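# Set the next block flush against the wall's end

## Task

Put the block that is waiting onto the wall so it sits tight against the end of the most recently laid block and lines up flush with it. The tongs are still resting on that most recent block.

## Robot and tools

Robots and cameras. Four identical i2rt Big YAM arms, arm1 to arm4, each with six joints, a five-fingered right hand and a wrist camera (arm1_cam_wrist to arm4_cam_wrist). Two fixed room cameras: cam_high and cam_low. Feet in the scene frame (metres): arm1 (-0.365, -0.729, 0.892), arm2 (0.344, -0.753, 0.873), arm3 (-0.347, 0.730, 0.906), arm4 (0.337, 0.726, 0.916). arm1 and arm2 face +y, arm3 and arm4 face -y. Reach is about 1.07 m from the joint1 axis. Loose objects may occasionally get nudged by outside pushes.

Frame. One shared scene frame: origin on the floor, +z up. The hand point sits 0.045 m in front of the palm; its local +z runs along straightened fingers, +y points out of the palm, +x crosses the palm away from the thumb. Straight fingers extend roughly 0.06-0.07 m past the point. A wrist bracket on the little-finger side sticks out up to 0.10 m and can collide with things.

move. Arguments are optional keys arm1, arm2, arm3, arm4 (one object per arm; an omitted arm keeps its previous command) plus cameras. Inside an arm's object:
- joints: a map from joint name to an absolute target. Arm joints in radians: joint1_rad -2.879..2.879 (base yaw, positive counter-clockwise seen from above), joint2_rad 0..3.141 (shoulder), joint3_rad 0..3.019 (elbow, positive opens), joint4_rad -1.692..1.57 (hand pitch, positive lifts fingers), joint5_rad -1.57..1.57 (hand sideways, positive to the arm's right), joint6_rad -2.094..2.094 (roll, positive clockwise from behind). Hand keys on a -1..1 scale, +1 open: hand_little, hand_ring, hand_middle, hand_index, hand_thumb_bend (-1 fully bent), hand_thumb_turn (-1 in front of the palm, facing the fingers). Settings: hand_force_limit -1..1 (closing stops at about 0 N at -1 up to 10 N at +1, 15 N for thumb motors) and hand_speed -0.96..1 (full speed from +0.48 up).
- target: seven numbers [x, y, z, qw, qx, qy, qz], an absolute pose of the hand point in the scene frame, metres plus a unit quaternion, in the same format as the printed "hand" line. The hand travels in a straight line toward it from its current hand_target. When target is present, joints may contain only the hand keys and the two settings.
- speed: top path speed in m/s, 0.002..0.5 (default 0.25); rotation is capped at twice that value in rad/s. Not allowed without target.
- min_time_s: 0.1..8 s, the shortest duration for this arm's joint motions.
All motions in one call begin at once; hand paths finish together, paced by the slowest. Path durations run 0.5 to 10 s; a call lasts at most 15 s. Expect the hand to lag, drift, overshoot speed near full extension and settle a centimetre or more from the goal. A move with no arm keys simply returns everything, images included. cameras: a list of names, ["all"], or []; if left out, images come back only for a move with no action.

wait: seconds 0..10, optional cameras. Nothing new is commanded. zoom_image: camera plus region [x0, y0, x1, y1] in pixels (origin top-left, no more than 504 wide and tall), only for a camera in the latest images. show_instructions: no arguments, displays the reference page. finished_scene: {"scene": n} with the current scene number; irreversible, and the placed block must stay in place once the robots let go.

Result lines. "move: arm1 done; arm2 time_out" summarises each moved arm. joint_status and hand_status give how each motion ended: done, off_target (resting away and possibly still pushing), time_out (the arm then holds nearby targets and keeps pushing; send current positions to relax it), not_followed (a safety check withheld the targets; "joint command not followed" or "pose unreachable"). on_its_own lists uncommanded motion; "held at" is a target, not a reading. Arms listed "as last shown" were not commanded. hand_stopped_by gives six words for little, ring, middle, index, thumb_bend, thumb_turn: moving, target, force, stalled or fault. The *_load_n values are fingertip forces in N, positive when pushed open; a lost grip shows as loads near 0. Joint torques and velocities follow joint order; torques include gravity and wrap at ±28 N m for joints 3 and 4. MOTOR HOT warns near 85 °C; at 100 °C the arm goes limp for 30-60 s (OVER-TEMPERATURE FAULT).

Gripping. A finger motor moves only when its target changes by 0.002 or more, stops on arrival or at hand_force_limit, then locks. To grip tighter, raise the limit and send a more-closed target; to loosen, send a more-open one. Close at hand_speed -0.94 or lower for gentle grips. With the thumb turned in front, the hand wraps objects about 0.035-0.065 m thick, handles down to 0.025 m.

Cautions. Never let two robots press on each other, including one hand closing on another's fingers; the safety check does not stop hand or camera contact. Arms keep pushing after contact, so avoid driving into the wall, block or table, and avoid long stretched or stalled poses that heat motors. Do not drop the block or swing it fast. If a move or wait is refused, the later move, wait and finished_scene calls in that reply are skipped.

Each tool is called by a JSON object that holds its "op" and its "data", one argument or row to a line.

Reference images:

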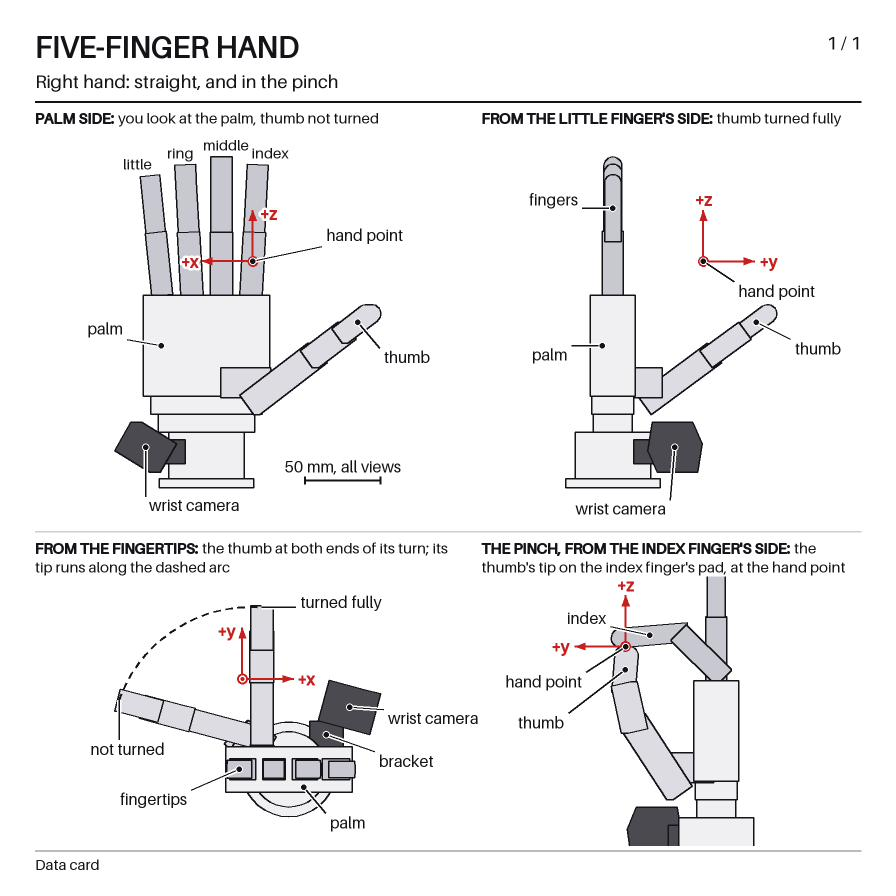

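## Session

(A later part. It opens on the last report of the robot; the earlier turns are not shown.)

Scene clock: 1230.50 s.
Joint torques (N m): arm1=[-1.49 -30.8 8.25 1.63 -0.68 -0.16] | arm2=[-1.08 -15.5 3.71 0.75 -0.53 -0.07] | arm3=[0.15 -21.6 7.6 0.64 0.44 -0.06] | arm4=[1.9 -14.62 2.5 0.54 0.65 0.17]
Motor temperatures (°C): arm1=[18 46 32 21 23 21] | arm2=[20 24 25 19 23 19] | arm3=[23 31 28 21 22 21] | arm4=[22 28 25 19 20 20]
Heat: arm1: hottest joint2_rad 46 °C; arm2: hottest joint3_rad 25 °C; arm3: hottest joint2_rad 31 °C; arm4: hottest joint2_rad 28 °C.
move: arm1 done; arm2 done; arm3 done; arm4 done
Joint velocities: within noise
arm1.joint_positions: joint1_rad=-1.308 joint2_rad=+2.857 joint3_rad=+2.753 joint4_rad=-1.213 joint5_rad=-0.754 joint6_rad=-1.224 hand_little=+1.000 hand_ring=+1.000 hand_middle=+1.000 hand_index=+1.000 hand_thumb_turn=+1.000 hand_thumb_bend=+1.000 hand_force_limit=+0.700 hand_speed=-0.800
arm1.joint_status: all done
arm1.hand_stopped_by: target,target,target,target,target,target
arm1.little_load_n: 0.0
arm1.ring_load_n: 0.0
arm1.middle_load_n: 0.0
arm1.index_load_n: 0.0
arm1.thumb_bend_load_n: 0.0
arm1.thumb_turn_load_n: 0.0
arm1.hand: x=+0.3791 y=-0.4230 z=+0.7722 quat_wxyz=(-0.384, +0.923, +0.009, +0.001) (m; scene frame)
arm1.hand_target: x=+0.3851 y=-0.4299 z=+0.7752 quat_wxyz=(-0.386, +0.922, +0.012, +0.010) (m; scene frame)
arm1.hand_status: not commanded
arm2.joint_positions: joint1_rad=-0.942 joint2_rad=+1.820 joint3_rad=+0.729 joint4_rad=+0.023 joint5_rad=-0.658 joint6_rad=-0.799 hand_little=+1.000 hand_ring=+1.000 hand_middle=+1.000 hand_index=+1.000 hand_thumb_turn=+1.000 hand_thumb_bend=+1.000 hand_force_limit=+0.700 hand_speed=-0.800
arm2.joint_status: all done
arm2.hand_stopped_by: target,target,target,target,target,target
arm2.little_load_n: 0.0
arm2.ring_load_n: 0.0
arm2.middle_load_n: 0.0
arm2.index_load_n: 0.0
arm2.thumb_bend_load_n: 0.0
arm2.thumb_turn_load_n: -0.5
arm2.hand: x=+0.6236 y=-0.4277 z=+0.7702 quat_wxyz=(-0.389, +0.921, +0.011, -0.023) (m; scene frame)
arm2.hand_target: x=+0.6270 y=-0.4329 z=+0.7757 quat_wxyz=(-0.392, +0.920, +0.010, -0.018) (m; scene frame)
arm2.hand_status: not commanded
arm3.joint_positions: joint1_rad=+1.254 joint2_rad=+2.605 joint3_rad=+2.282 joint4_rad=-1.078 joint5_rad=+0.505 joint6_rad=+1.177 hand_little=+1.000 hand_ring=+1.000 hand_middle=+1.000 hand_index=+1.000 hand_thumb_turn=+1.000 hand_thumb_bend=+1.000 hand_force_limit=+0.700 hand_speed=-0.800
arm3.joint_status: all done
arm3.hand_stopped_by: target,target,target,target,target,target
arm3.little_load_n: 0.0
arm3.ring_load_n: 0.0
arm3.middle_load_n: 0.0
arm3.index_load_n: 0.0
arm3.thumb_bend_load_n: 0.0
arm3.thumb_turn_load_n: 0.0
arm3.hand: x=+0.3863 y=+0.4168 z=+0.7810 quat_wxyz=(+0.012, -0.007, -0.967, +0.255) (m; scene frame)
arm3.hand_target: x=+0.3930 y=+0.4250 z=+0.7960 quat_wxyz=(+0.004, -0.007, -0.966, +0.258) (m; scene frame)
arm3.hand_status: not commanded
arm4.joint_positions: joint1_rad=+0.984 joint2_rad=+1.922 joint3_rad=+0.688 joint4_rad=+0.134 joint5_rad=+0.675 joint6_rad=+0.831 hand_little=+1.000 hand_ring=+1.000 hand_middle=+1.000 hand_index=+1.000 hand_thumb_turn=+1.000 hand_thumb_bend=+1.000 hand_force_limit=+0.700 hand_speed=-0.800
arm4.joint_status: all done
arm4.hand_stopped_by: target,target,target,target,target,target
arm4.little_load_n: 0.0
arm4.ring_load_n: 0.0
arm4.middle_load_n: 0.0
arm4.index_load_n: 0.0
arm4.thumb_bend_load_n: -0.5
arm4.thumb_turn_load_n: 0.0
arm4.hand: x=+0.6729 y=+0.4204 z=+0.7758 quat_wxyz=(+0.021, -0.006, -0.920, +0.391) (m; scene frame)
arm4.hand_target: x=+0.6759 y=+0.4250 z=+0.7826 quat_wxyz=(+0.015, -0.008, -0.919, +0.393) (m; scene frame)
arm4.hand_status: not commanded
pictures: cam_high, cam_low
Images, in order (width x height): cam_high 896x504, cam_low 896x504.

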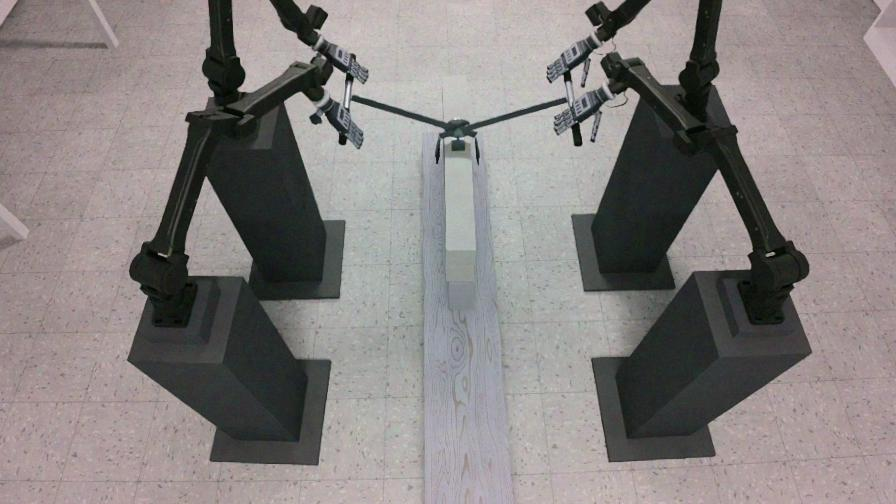

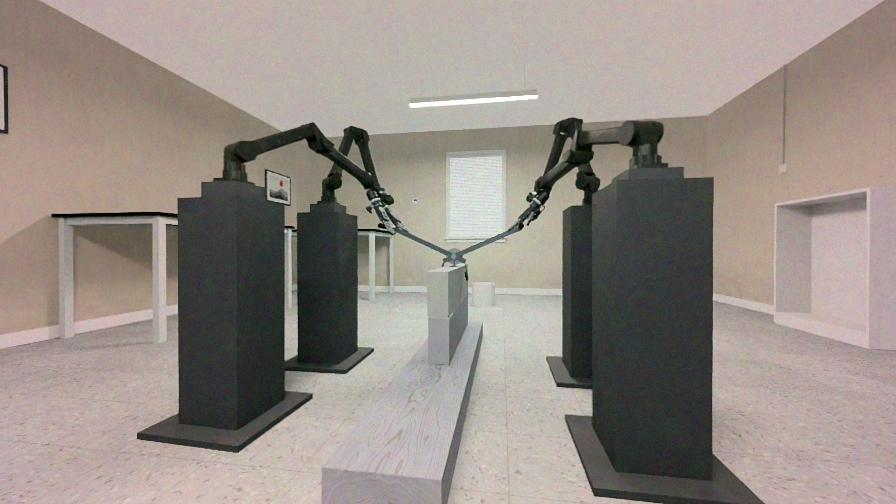

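Now raise up and slightly outward.

{"op": "move", "data": {
  "arm1": {"target": [0.382, -0.440, 0.835, 0.386, -0.922, -0.012, -0.011], "speed": 0.06},
  "arm2": {"target": [0.625, -0.443, 0.836, 0.392, -0.920, -0.010, 0.018], "speed": 0.06},
  "arm3": {"target": [0.393, 0.435, 0.860, 0.004, -0.007, -0.966, 0.258], "speed": 0.06},
  "arm4": {"target": [0.676, 0.435, 0.843, 0.015, -0.008, -0.919, 0.393], "speed": 0.06},
  "cameras": ["all"]
}}

Scene clock: 1236.87 s.
Joint torques (N m): arm1=[-1.9 -30.1 8.35 0.61 -0.67 -0.14] | arm2=[-1.03 -14.04 5.48 0.69 -0.55 -0.06] | arm3=[0.26 -21.25 9.07 0.59 0.45 -0.05] | arm4=[1.49 -13.1 3.82 0.58 0.62 0.21]
Motor temperatures (°C): arm1=[18 46 32 21 23 21] | arm2=[20 24 25 19 23 19] | arm3=[23 32 28 21 22 21] | arm4=[22 28 25 19 20 20]
Heat: arm1: hottest joint2_rad 46 °C; arm2: hottest joint3_rad 25 °C; arm3: hottest joint2_rad 32 °C; arm4: hottest joint2_rad 28 °C.
move: arm1 done; arm2 done; arm3 off_target; arm4 done
Joint velocities: within noise
arm1.joint_positions: joint1_rad=-1.318 joint2_rad=+2.752 joint3_rad=+2.707 joint4_rad=-1.250 joint5_rad=-0.757 joint6_rad=-1.237 hand_little=+1.000 hand_ring=+1.000 hand_middle=+1.000 hand_index=+1.000 hand_thumb_turn=+1.000 hand_thumb_bend=+1.000 hand_force_limit=+0.700 hand_speed=-0.800
arm1.joint_status: not commanded
arm1.hand_stopped_by: target,target,target,target,target,target
arm1.little_load_n: 0.0
arm1.ring_load_n: 0.0
arm1.middle_load_n: 0.0
arm1.index_load_n: 0.0
arm1.thumb_bend_load_n: 0.0
arm1.thumb_turn_load_n: 0.0
arm1.hand: x=+0.3835 y=-0.4301 z=+0.8347 quat_wxyz=(-0.388, +0.922, +0.015, +0.015) (m; scene frame)
arm1.hand_target: x=+0.3822 y=-0.4400 z=+0.8350 quat_wxyz=(-0.386, +0.922, +0.012, +0.011) (m; scene frame)
arm1.hand_status: done (0.010 m and 0.6 deg from the pose sent, 0.065 m and 1.2 deg at the start)
arm2.joint_positions: joint1_rad=-0.959 joint2_rad=+1.637 joint3_rad=+0.729 joint4_rad=-0.175 joint5_rad=-0.667 joint6_rad=-0.819 hand_little=+1.000 hand_ring=+1.000 hand_middle=+1.000 hand_index=+1.000 hand_thumb_turn=+1.000 hand_thumb_bend=+1.000 hand_force_limit=+0.700 hand_speed=-0.800
arm2.joint_status: not commanded
arm2.hand_stopped_by: target,target,target,target,target,target
arm2.little_load_n: 0.0
arm2.ring_load_n: 0.0
arm2.middle_load_n: 0.0
arm2.index_load_n: -0.5
arm2.thumb_bend_load_n: 0.0
arm2.thumb_turn_load_n: 0.0
arm2.hand: x=+0.6204 y=-0.4382 z=+0.8306 quat_wxyz=(-0.389, +0.921, +0.011, -0.024) (m; scene frame)
arm2.hand_target: x=+0.6249 y=-0.4428 z=+0.8359 quat_wxyz=(-0.392, +0.920, +0.010, -0.018) (m; scene frame)
arm2.hand_status: done (0.009 m and 0.8 deg from the pose sent, 0.068 m and 0.7 deg at the start)
arm3.joint_positions: joint1_rad=+1.266 joint2_rad=+2.524 joint3_rad=+2.282 joint4_rad=-1.183 joint5_rad=+0.507 joint6_rad=+1.191 hand_little=+1.000 hand_ring=+1.000 hand_middle=+1.000 hand_index=+1.000 hand_thumb_turn=+1.000 hand_thumb_bend=+1.000 hand_force_limit=+0.700 hand_speed=-0.800
arm3.joint_status: not commanded
arm3.hand_stopped_by: target,target,target,target,target,target
arm3.little_load_n: 0.0
arm3.ring_load_n: 0.0
arm3.middle_load_n: 0.0
arm3.index_load_n: 0.0
arm3.thumb_bend_load_n: 0.0
arm3.thumb_turn_load_n: 0.0
arm3.hand: x=+0.3810 y=+0.4273 z=+0.8388 quat_wxyz=(+0.019, -0.005, -0.967, +0.252) (m; scene frame)
arm3.hand_target: x=+0.3927 y=+0.4350 z=+0.8601 quat_wxyz=(+0.004, -0.007, -0.966, +0.258) (m; scene frame)
arm3.hand_status: off_target (0.026 m and 1.9 deg from the pose sent, 0.082 m and 0.9 deg at the start)
arm4.joint_positions: joint1_rad=+1.006 joint2_rad=+1.724 joint3_rad=+0.679 joint4_rad=-0.071 joint5_rad=+0.685 joint6_rad=+0.857 hand_little=+1.000 hand_ring=+1.000 hand_middle=+1.000 hand_index=+1.000 hand_thumb_turn=+1.000 hand_thumb_bend=+1.000 hand_force_limit=+0.700 hand_speed=-0.800
arm4.joint_status: not commanded
arm4.hand_stopped_by: target,target,target,target,target,target
arm4.little_load_n: 0.0
arm4.ring_load_n: 0.0
arm4.middle_load_n: 0.0
arm4.index_load_n: 0.0
arm4.thumb_bend_load_n: 0.0
arm4.thumb_turn_load_n: 0.0
arm4.hand: x=+0.6735 y=+0.4300 z=+0.8373 quat_wxyz=(+0.021, -0.006, -0.920, +0.391) (m; scene frame)
arm4.hand_target: x=+0.6761 y=+0.4349 z=+0.8429 quat_wxyz=(+0.015, -0.008, -0.919, +0.393) (m; scene frame)
arm4.hand_status: done (0.008 m and 0.8 deg from the pose sent, 0.069 m and 0.8 deg at the start)
pictures: arm1_cam_wrist, arm2_cam_wrist, arm3_cam_wrist, arm4_cam_wrist, cam_high, cam_low
Images, in order (width x height): arm1_cam_wrist 896x504, arm2_cam_wrist 896x504, arm3_cam_wrist 896x504, arm4_cam_wrist 896x504, cam_high 896x504, cam_low 896x504.

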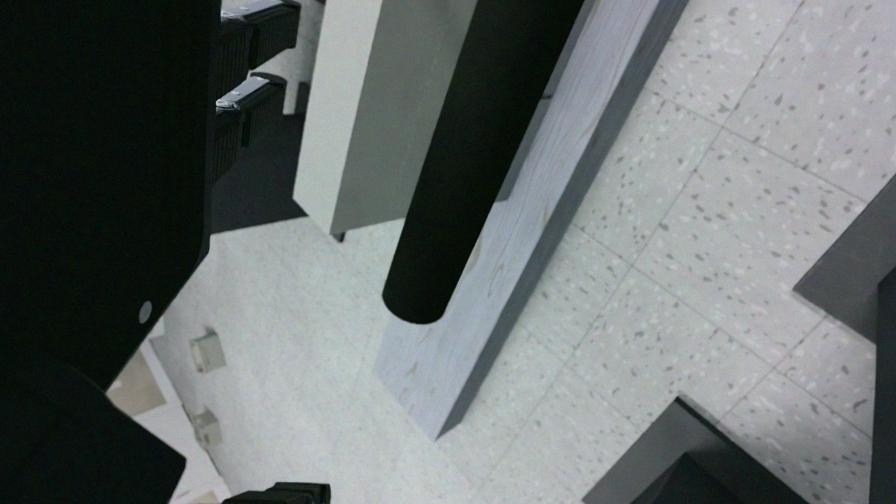

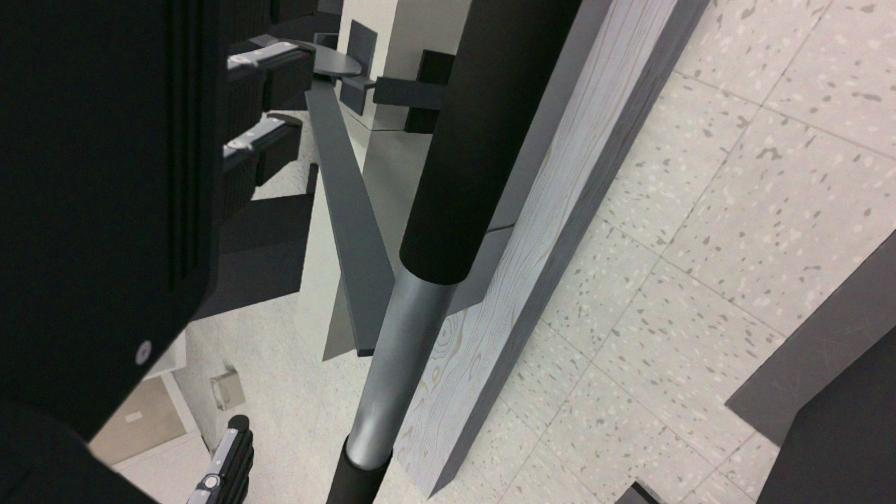

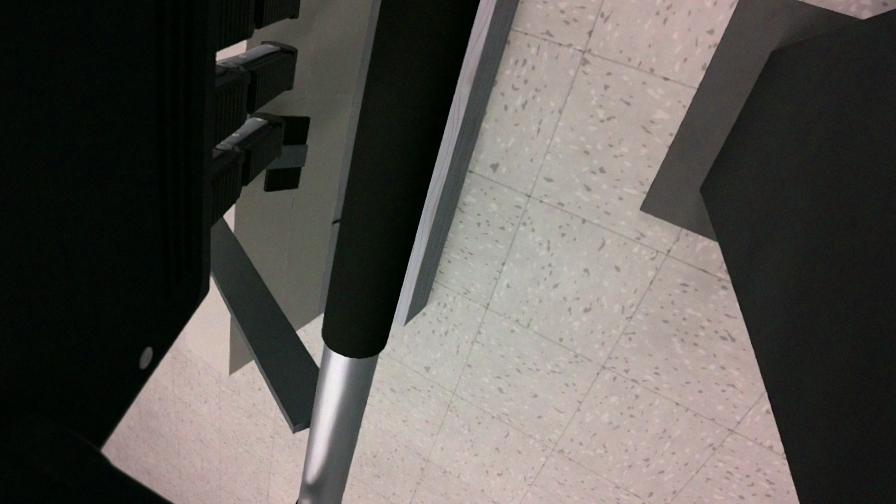

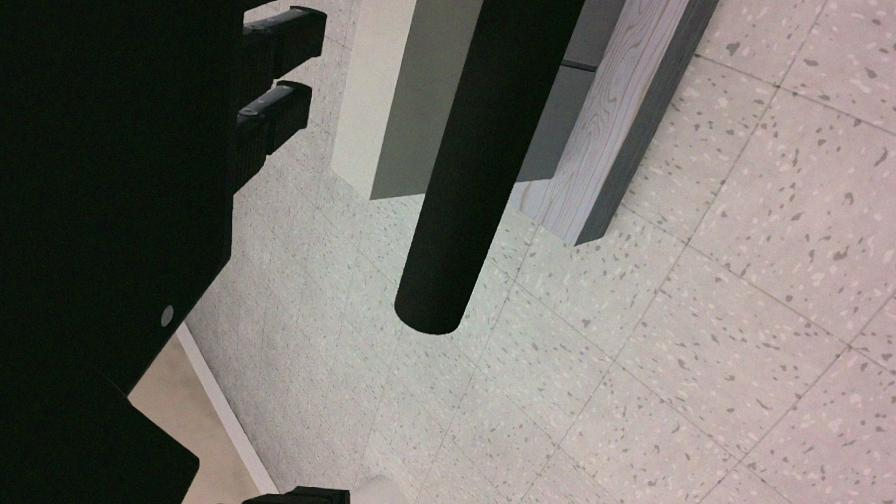

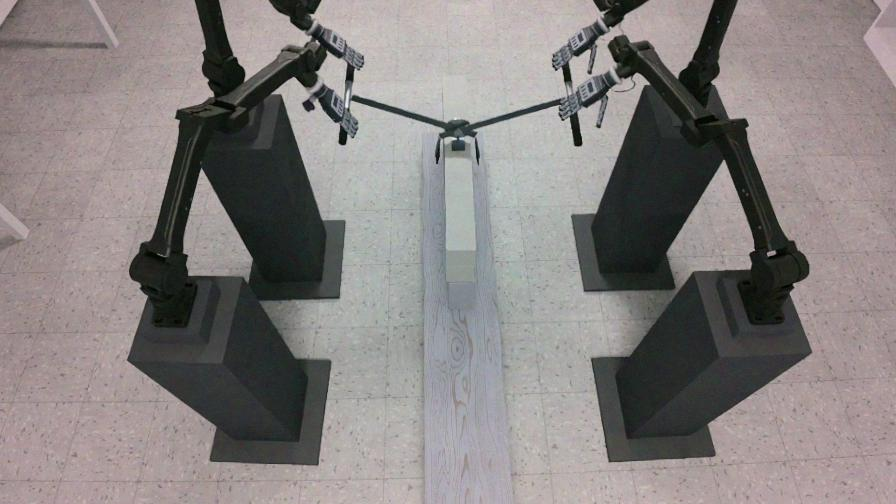

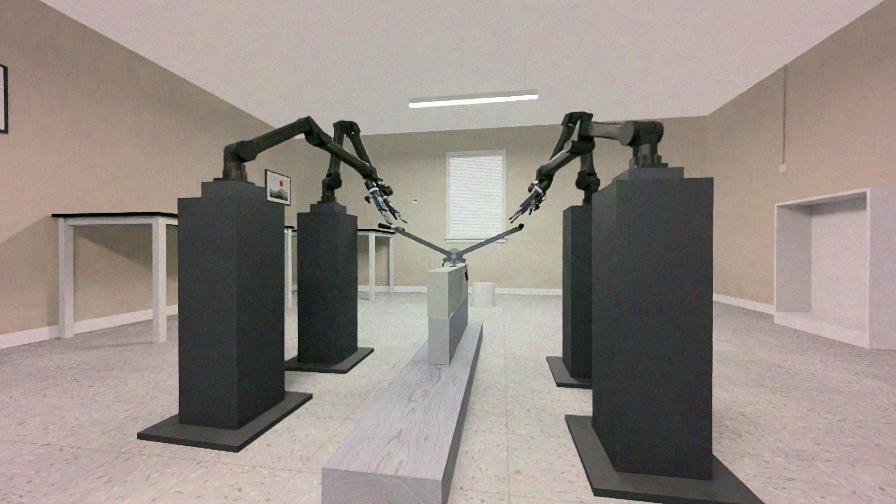

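{"op": "zoom_image", "data": {
  "camera": "arm2_cam_wrist",
  "region": [290, 20, 490, 200]
}}

{"op": "zoom_image", "data": {
  "camera": "cam_high",
  "region": [420, 110, 500, 190]
}}

{"op": "zoom_image", "data": {
  "camera": "arm3_cam_wrist",
  "region": [200, 100, 360, 380]
}}

Scaled by 2.520.

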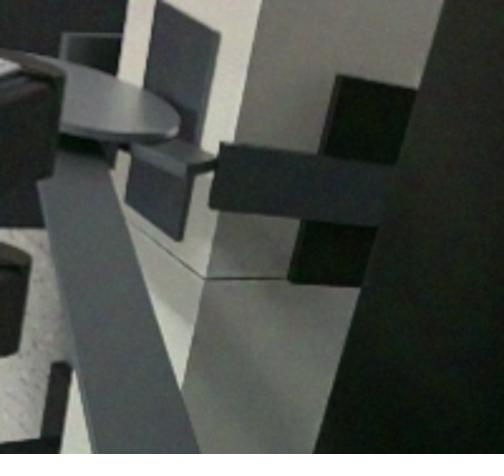

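Scaled by 6.300.

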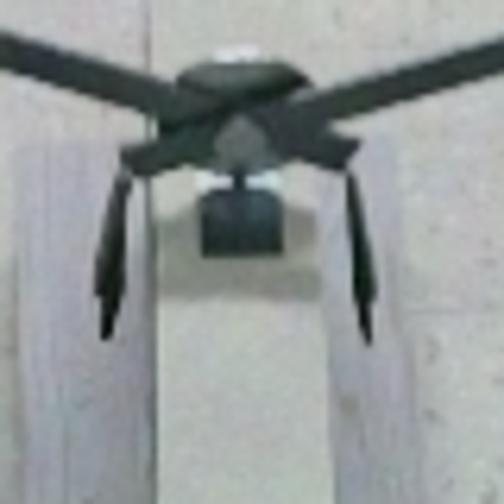

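Scaled by 1.800.

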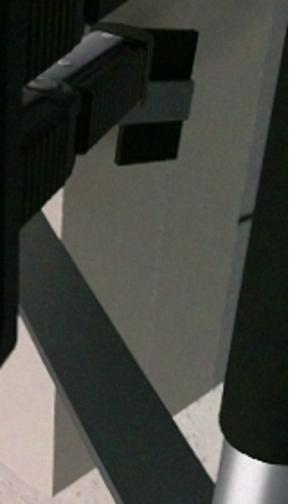

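{"op": "move", "data": {
  "arm1": {"target": [0.382, -0.440, 0.880, 0.386, -0.922, -0.012, -0.011], "speed": 0.08},
  "arm2": {"target": [0.625, -0.443, 0.880, 0.392, -0.920, -0.010, 0.018], "speed": 0.08},
  "arm3": {"target": [0.393, 0.435, 0.910, 0.004, -0.007, -0.966, 0.258], "speed": 0.08},
  "arm4": {"target": [0.676, 0.435, 0.890, 0.015, -0.008, -0.919, 0.393], "speed": 0.08},
  "cameras": []
}}

{"op": "wait", "data": {
  "seconds": 1.5,
  "cameras": ["all"]
}}

Scene clock: 1255.07 s.
Joint torques (N m): arm1=[-1.96 -29.74 13.74 0.38 -0.65 -0.17] | arm2=[-1.08 -13.22 9.21 0.64 -0.53 -0.07] | arm3=[0.38 -20.66 11.55 0.54 0.44 -0.05] | arm4=[1.85 -12.16 6.34 0.49 0.62 0.2]
Motor temperatures (°C): arm1=[18 44 32 21 23 21] | arm2=[20 24 25 18 23 19] | arm3=[23 35 28 21 22 21] | arm4=[22 29 25 19 20 20]
Heat: arm1: hottest joint2_rad 44 °C; arm2: hottest joint3_rad 25 °C; arm3: hottest joint2_rad 35 °C; arm4: hottest joint2_rad 29 °C.
move: arm1 off_target; arm2 off_target; arm3 off_target; arm4 off_target
Joint velocities: within noise
arm1.joint_positions: joint1_rad=-1.318 joint2_rad=+2.723 joint3_rad=+2.706 joint4_rad=-1.338 joint5_rad=-0.757 joint6_rad=-1.237 hand_little=+1.000 hand_ring=+1.000 hand_middle=+1.000 hand_index=+1.000 hand_thumb_turn=+1.000 hand_thumb_bend=+1.000 hand_force_limit=+0.700 hand_speed=-0.800
arm1.joint_status: not commanded
arm1.hand_stopped_by: target,target,target,target,target,target
arm1.little_load_n: 0.0
arm1.ring_load_n: 0.0
arm1.middle_load_n: 0.0
arm1.index_load_n: 0.0
arm1.thumb_bend_load_n: 0.0
arm1.thumb_turn_load_n: 0.0
arm1.hand: x=+0.3668 y=-0.4345 z=+0.8552 quat_wxyz=(-0.381, +0.925, +0.004, -0.012) (m; scene frame)
arm1.hand_target: x=+0.3808 y=-0.4404 z=+0.8800 quat_wxyz=(-0.386, +0.922, +0.012, +0.012) (m; scene frame)
arm1.hand_status: off_target (0.030 m and 2.9 deg from the pose sent, 0.046 m and 0.6 deg at the start)
arm2.joint_positions: joint1_rad=-0.959 joint2_rad=+1.529 joint3_rad=+0.729 joint4_rad=-0.318 joint5_rad=-0.667 joint6_rad=-0.819 hand_little=+1.000 hand_ring=+1.000 hand_middle=+1.000 hand_index=+1.000 hand_thumb_turn=+1.000 hand_thumb_bend=+1.000 hand_force_limit=+0.700 hand_speed=-0.800
arm2.joint_status: not commanded
arm2.hand_stopped_by: target,target,target,target,target,target
arm2.little_load_n: 0.0
arm2.ring_load_n: -0.5
arm2.middle_load_n: 0.0
arm2.index_load_n: 0.0
arm2.thumb_bend_load_n: 0.0
arm2.thumb_turn_load_n: 0.0
arm2.hand: x=+0.6057 y=-0.4485 z=+0.8640 quat_wxyz=(-0.380, +0.924, +0.005, -0.038) (m; scene frame)
arm2.hand_target: x=+0.6245 y=-0.4432 z=+0.8802 quat_wxyz=(-0.392, +0.920, +0.010, -0.018) (m; scene frame)
arm2.hand_status: off_target (0.026 m and 2.7 deg from the pose sent, 0.050 m and 0.8 deg at the start)
arm3.joint_positions: joint1_rad=+1.267 joint2_rad=+2.480 joint3_rad=+2.308 joint4_rad=-1.280 joint5_rad=+0.507 joint6_rad=+1.192 hand_little=+1.000 hand_ring=+1.000 hand_middle=+1.000 hand_index=+1.000 hand_thumb_turn=+1.000 hand_thumb_bend=+1.000 hand_force_limit=+0.700 hand_speed=-0.800
arm3.joint_status: not commanded
arm3.hand_stopped_by: target,target,target,target,target,target
arm3.little_load_n: 0.0
arm3.ring_load_n: 0.0
arm3.middle_load_n: 0.0
arm3.index_load_n: 0.0
arm3.thumb_bend_load_n: 0.0
arm3.thumb_turn_load_n: 0.0
arm3.hand: x=+0.3718 y=+0.4306 z=+0.8789 quat_wxyz=(+0.031, -0.002, -0.968, +0.248) (m; scene frame)
arm3.hand_target: x=+0.3917 y=+0.4357 z=+0.9102 quat_wxyz=(+0.003, -0.007, -0.966, +0.258) (m; scene frame)
arm3.hand_status: off_target (0.038 m and 3.4 deg from the pose sent, 0.073 m and 1.9 deg at the start)
arm4.joint_positions: joint1_rad=+1.006 joint2_rad=+1.592 joint3_rad=+0.679 joint4_rad=-0.229 joint5_rad=+0.685 joint6_rad=+0.857 hand_little=+1.000 hand_ring=+1.000 hand_middle=+1.000 hand_index=+1.000 hand_thumb_turn=+1.000 hand_thumb_bend=+1.000 hand_force_limit=+0.700 hand_speed=-0.800
arm4.joint_status: not commanded
arm4.hand_stopped_by: target,target,target,target,target,target
arm4.little_load_n: 0.0
arm4.ring_load_n: 0.0
arm4.middle_load_n: 0.0
arm4.index_load_n: 0.0
arm4.thumb_bend_load_n: 0.0
arm4.thumb_turn_load_n: 0.0
arm4.hand: x=+0.6617 y=+0.4373 z=+0.8760 quat_wxyz=(+0.031, -0.001, -0.923, +0.385) (m; scene frame)
arm4.hand_target: x=+0.6758 y=+0.4352 z=+0.8899 quat_wxyz=(+0.015, -0.008, -0.919, +0.393) (m; scene frame)
arm4.hand_status: off_target (0.020 m and 2.2 deg from the pose sent, 0.053 m and 0.8 deg at the start)
pictures: none
No camera images: "cameras" was empty.

Scene clock: 1256.57 s.
Joint torques (N m): arm1=[-1.96 -30.1 13.86 0.54 -0.63 -0.15] | arm2=[-1.08 -13.04 9.25 0.66 -0.53 -0.08] | arm3=[0.32 -20.66 11.55 0.54 0.44 -0.06] | arm4=[1.79 -12.63 6.48 0.38 0.62 0.22]
Motor temperatures (°C): arm1=[18 44 32 21 23 21] | arm2=[20 24 25 18 23 19] | arm3=[23 35 28 21 22 21] | arm4=[22 28 25 19 20 20]
Heat: arm1: hottest joint2_rad 44 °C; arm2: hottest joint3_rad 25 °C; arm3: hottest joint2_rad 35 °C; arm4: hottest joint2_rad 28 °C.
Joint velocities: within noise
arm1.joint_positions: joint1_rad=-1.318 joint2_rad=+2.723 joint3_rad=+2.706 joint4_rad=-1.338 joint5_rad=-0.757 joint6_rad=-1.237 hand_little=+1.000 hand_ring=+1.000 hand_middle=+1.000 hand_index=+1.000 hand_thumb_turn=+1.000 hand_thumb_bend=+1.000 hand_force_limit=+0.700 hand_speed=-0.800
arm1.joint_status: not commanded
arm1.hand_stopped_by: target,target,target,target,target,target
arm1.little_load_n: 0.0
arm1.ring_load_n: 0.0
arm1.middle_load_n: 0.0
arm1.index_load_n: 0.0
arm1.thumb_bend_load_n: 0.0
arm1.thumb_turn_load_n: 0.0
arm1.hand: x=+0.3668 y=-0.4345 z=+0.8552 quat_wxyz=(-0.381, +0.925, +0.004, -0.012) (m; scene frame)
arm1.hand_target: x=+0.3808 y=-0.4404 z=+0.8800 quat_wxyz=(-0.386, +0.922, +0.012, +0.012) (m; scene frame)
arm1.hand_status: off_target (0.030 m and 2.9 deg from the pose sent, 0.046 m and 0.6 deg at the start)
arm2.joint_positions: joint1_rad=-0.959 joint2_rad=+1.529 joint3_rad=+0.729 joint4_rad=-0.318 joint5_rad=-0.667 joint6_rad=-0.819 hand_little=+1.000 hand_ring=+1.000 hand_middle=+1.000 hand_index=+1.000 hand_thumb_turn=+1.000 hand_thumb_bend=+1.000 hand_force_limit=+0.700 hand_speed=-0.800
arm2.joint_status: not commanded
arm2.hand_stopped_by: target,target,target,target,target,target
arm2.little_load_n: 0.0
arm2.ring_load_n: 0.0
arm2.middle_load_n: 0.0
arm2.index_load_n: 0.0
arm2.thumb_bend_load_n: 0.0
arm2.thumb_turn_load_n: 0.0
arm2.hand: x=+0.6057 y=-0.4485 z=+0.8640 quat_wxyz=(-0.380, +0.924, +0.005, -0.038) (m; scene frame)
arm2.hand_target: x=+0.6245 y=-0.4432 z=+0.8802 quat_wxyz=(-0.392, +0.920, +0.010, -0.018) (m; scene frame)
arm2.hand_status: off_target (0.026 m and 2.7 deg from the pose sent, 0.050 m and 0.8 deg at the start)
arm3.joint_positions: joint1_rad=+1.267 joint2_rad=+2.480 joint3_rad=+2.308 joint4_rad=-1.280 joint5_rad=+0.507 joint6_rad=+1.192 hand_little=+1.000 hand_ring=+1.000 hand_middle=+1.000 hand_index=+1.000 hand_thumb_turn=+1.000 hand_thumb_bend=+1.000 hand_force_limit=+0.700 hand_speed=-0.800
arm3.joint_status: not commanded
arm3.hand_stopped_by: target,target,target,target,target,target
arm3.little_load_n: 0.0
arm3.ring_load_n: 0.0
arm3.middle_load_n: 0.0
arm3.index_load_n: 0.0
arm3.thumb_bend_load_n: 0.0
arm3.thumb_turn_load_n: 0.0
arm3.hand: x=+0.3718 y=+0.4306 z=+0.8789 quat_wxyz=(+0.031, -0.002, -0.968, +0.248) (m; scene frame)
arm3.hand_target: x=+0.3917 y=+0.4357 z=+0.9102 quat_wxyz=(+0.003, -0.007, -0.966, +0.258) (m; scene frame)
arm3.hand_status: off_target (0.038 m and 3.4 deg from the pose sent, 0.073 m and 1.9 deg at the start)
arm4.joint_positions: joint1_rad=+1.006 joint2_rad=+1.592 joint3_rad=+0.679 joint4_rad=-0.229 joint5_rad=+0.685 joint6_rad=+0.857 hand_little=+1.000 hand_ring=+1.000 hand_middle=+1.000 hand_index=+1.000 hand_thumb_turn=+1.000 hand_thumb_bend=+1.000 hand_force_limit=+0.700 hand_speed=-0.800
arm4.joint_status: not commanded
arm4.hand_stopped_by: target,target,target,target,target,target
arm4.little_load_n: 0.0
arm4.ring_load_n: 0.0
arm4.middle_load_n: 0.0
arm4.index_load_n: 0.0
arm4.thumb_bend_load_n: 0.0
arm4.thumb_turn_load_n: 0.0
arm4.hand: x=+0.6616 y=+0.4374 z=+0.8760 quat_wxyz=(+0.031, -0.001, -0.923, +0.385) (m; scene frame)
arm4.hand_target: x=+0.6757 y=+0.4352 z=+0.8899 quat_wxyz=(+0.015, -0.008, -0.919, +0.393) (m; scene frame)
arm4.hand_status: off_target (0.020 m and 2.3 deg from the pose sent, 0.053 m and 0.8 deg at the start)
wait: 1.50 s; at rest by 0.27 s
pictures: arm1_cam_wrist, arm2_cam_wrist, arm3_cam_wrist, arm4_cam_wrist, cam_high, cam_low
Images, in order (width x height): arm1_cam_wrist 896x504, arm2_cam_wrist 896x504, arm3_cam_wrist 896x504, arm4_cam_wrist 896x504, cam_high 896x504, cam_low 896x504.

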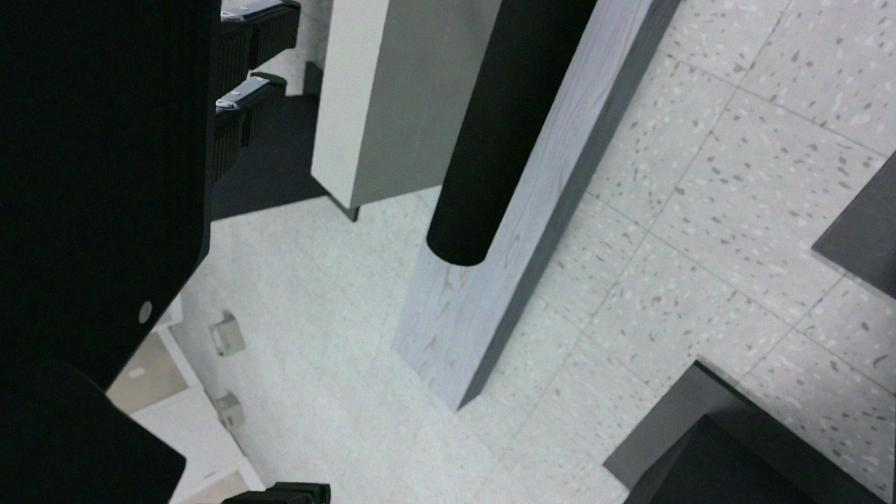

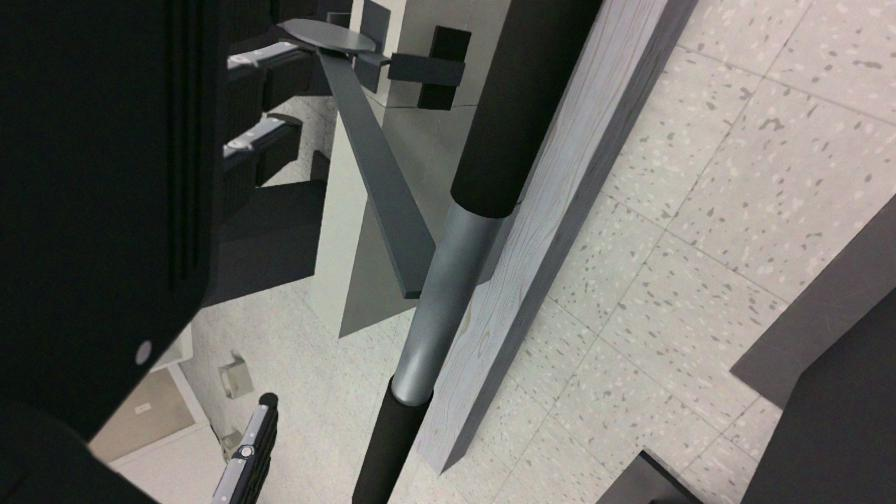

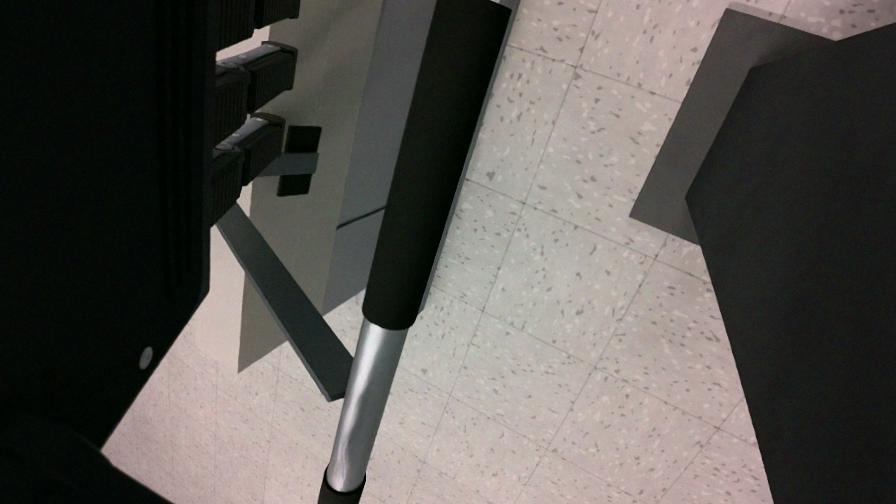

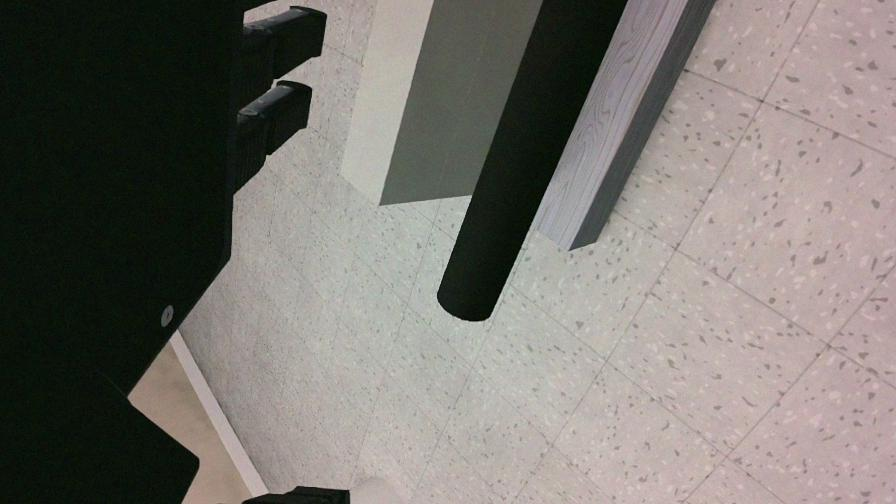

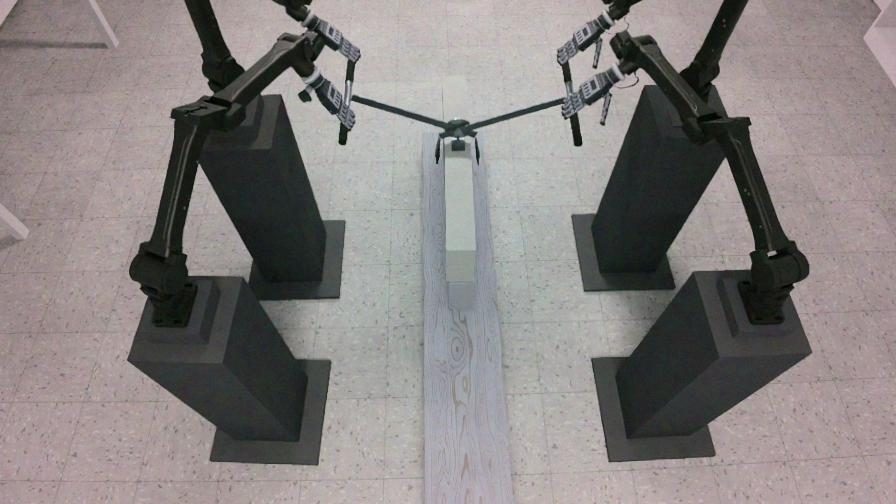

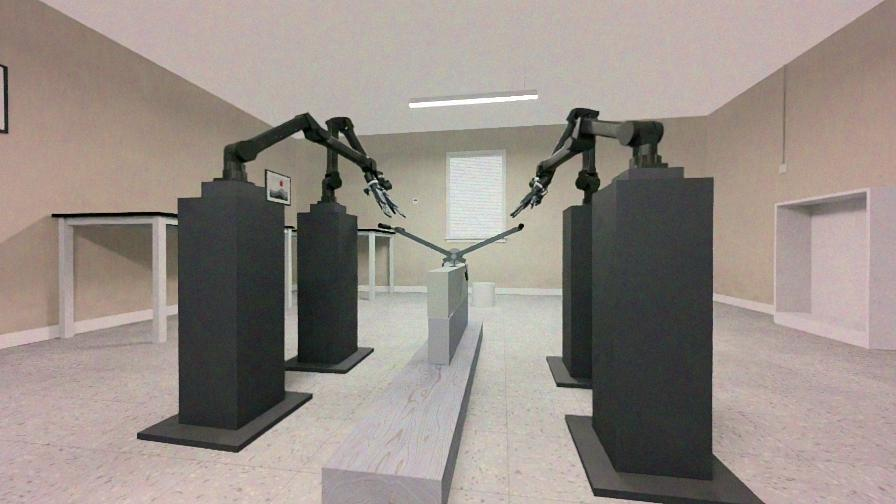

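{"op": "zoom_image", "data": {
  "camera": "arm2_cam_wrist",
  "region": [320, 50, 500, 230]
}}

Scaled by 2.800.

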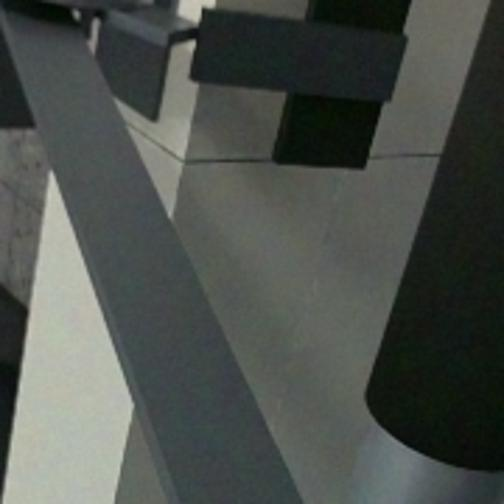

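{"op": "finished_scene", "data": {
  "scene": 2
}}

The scene is finished: the task was done.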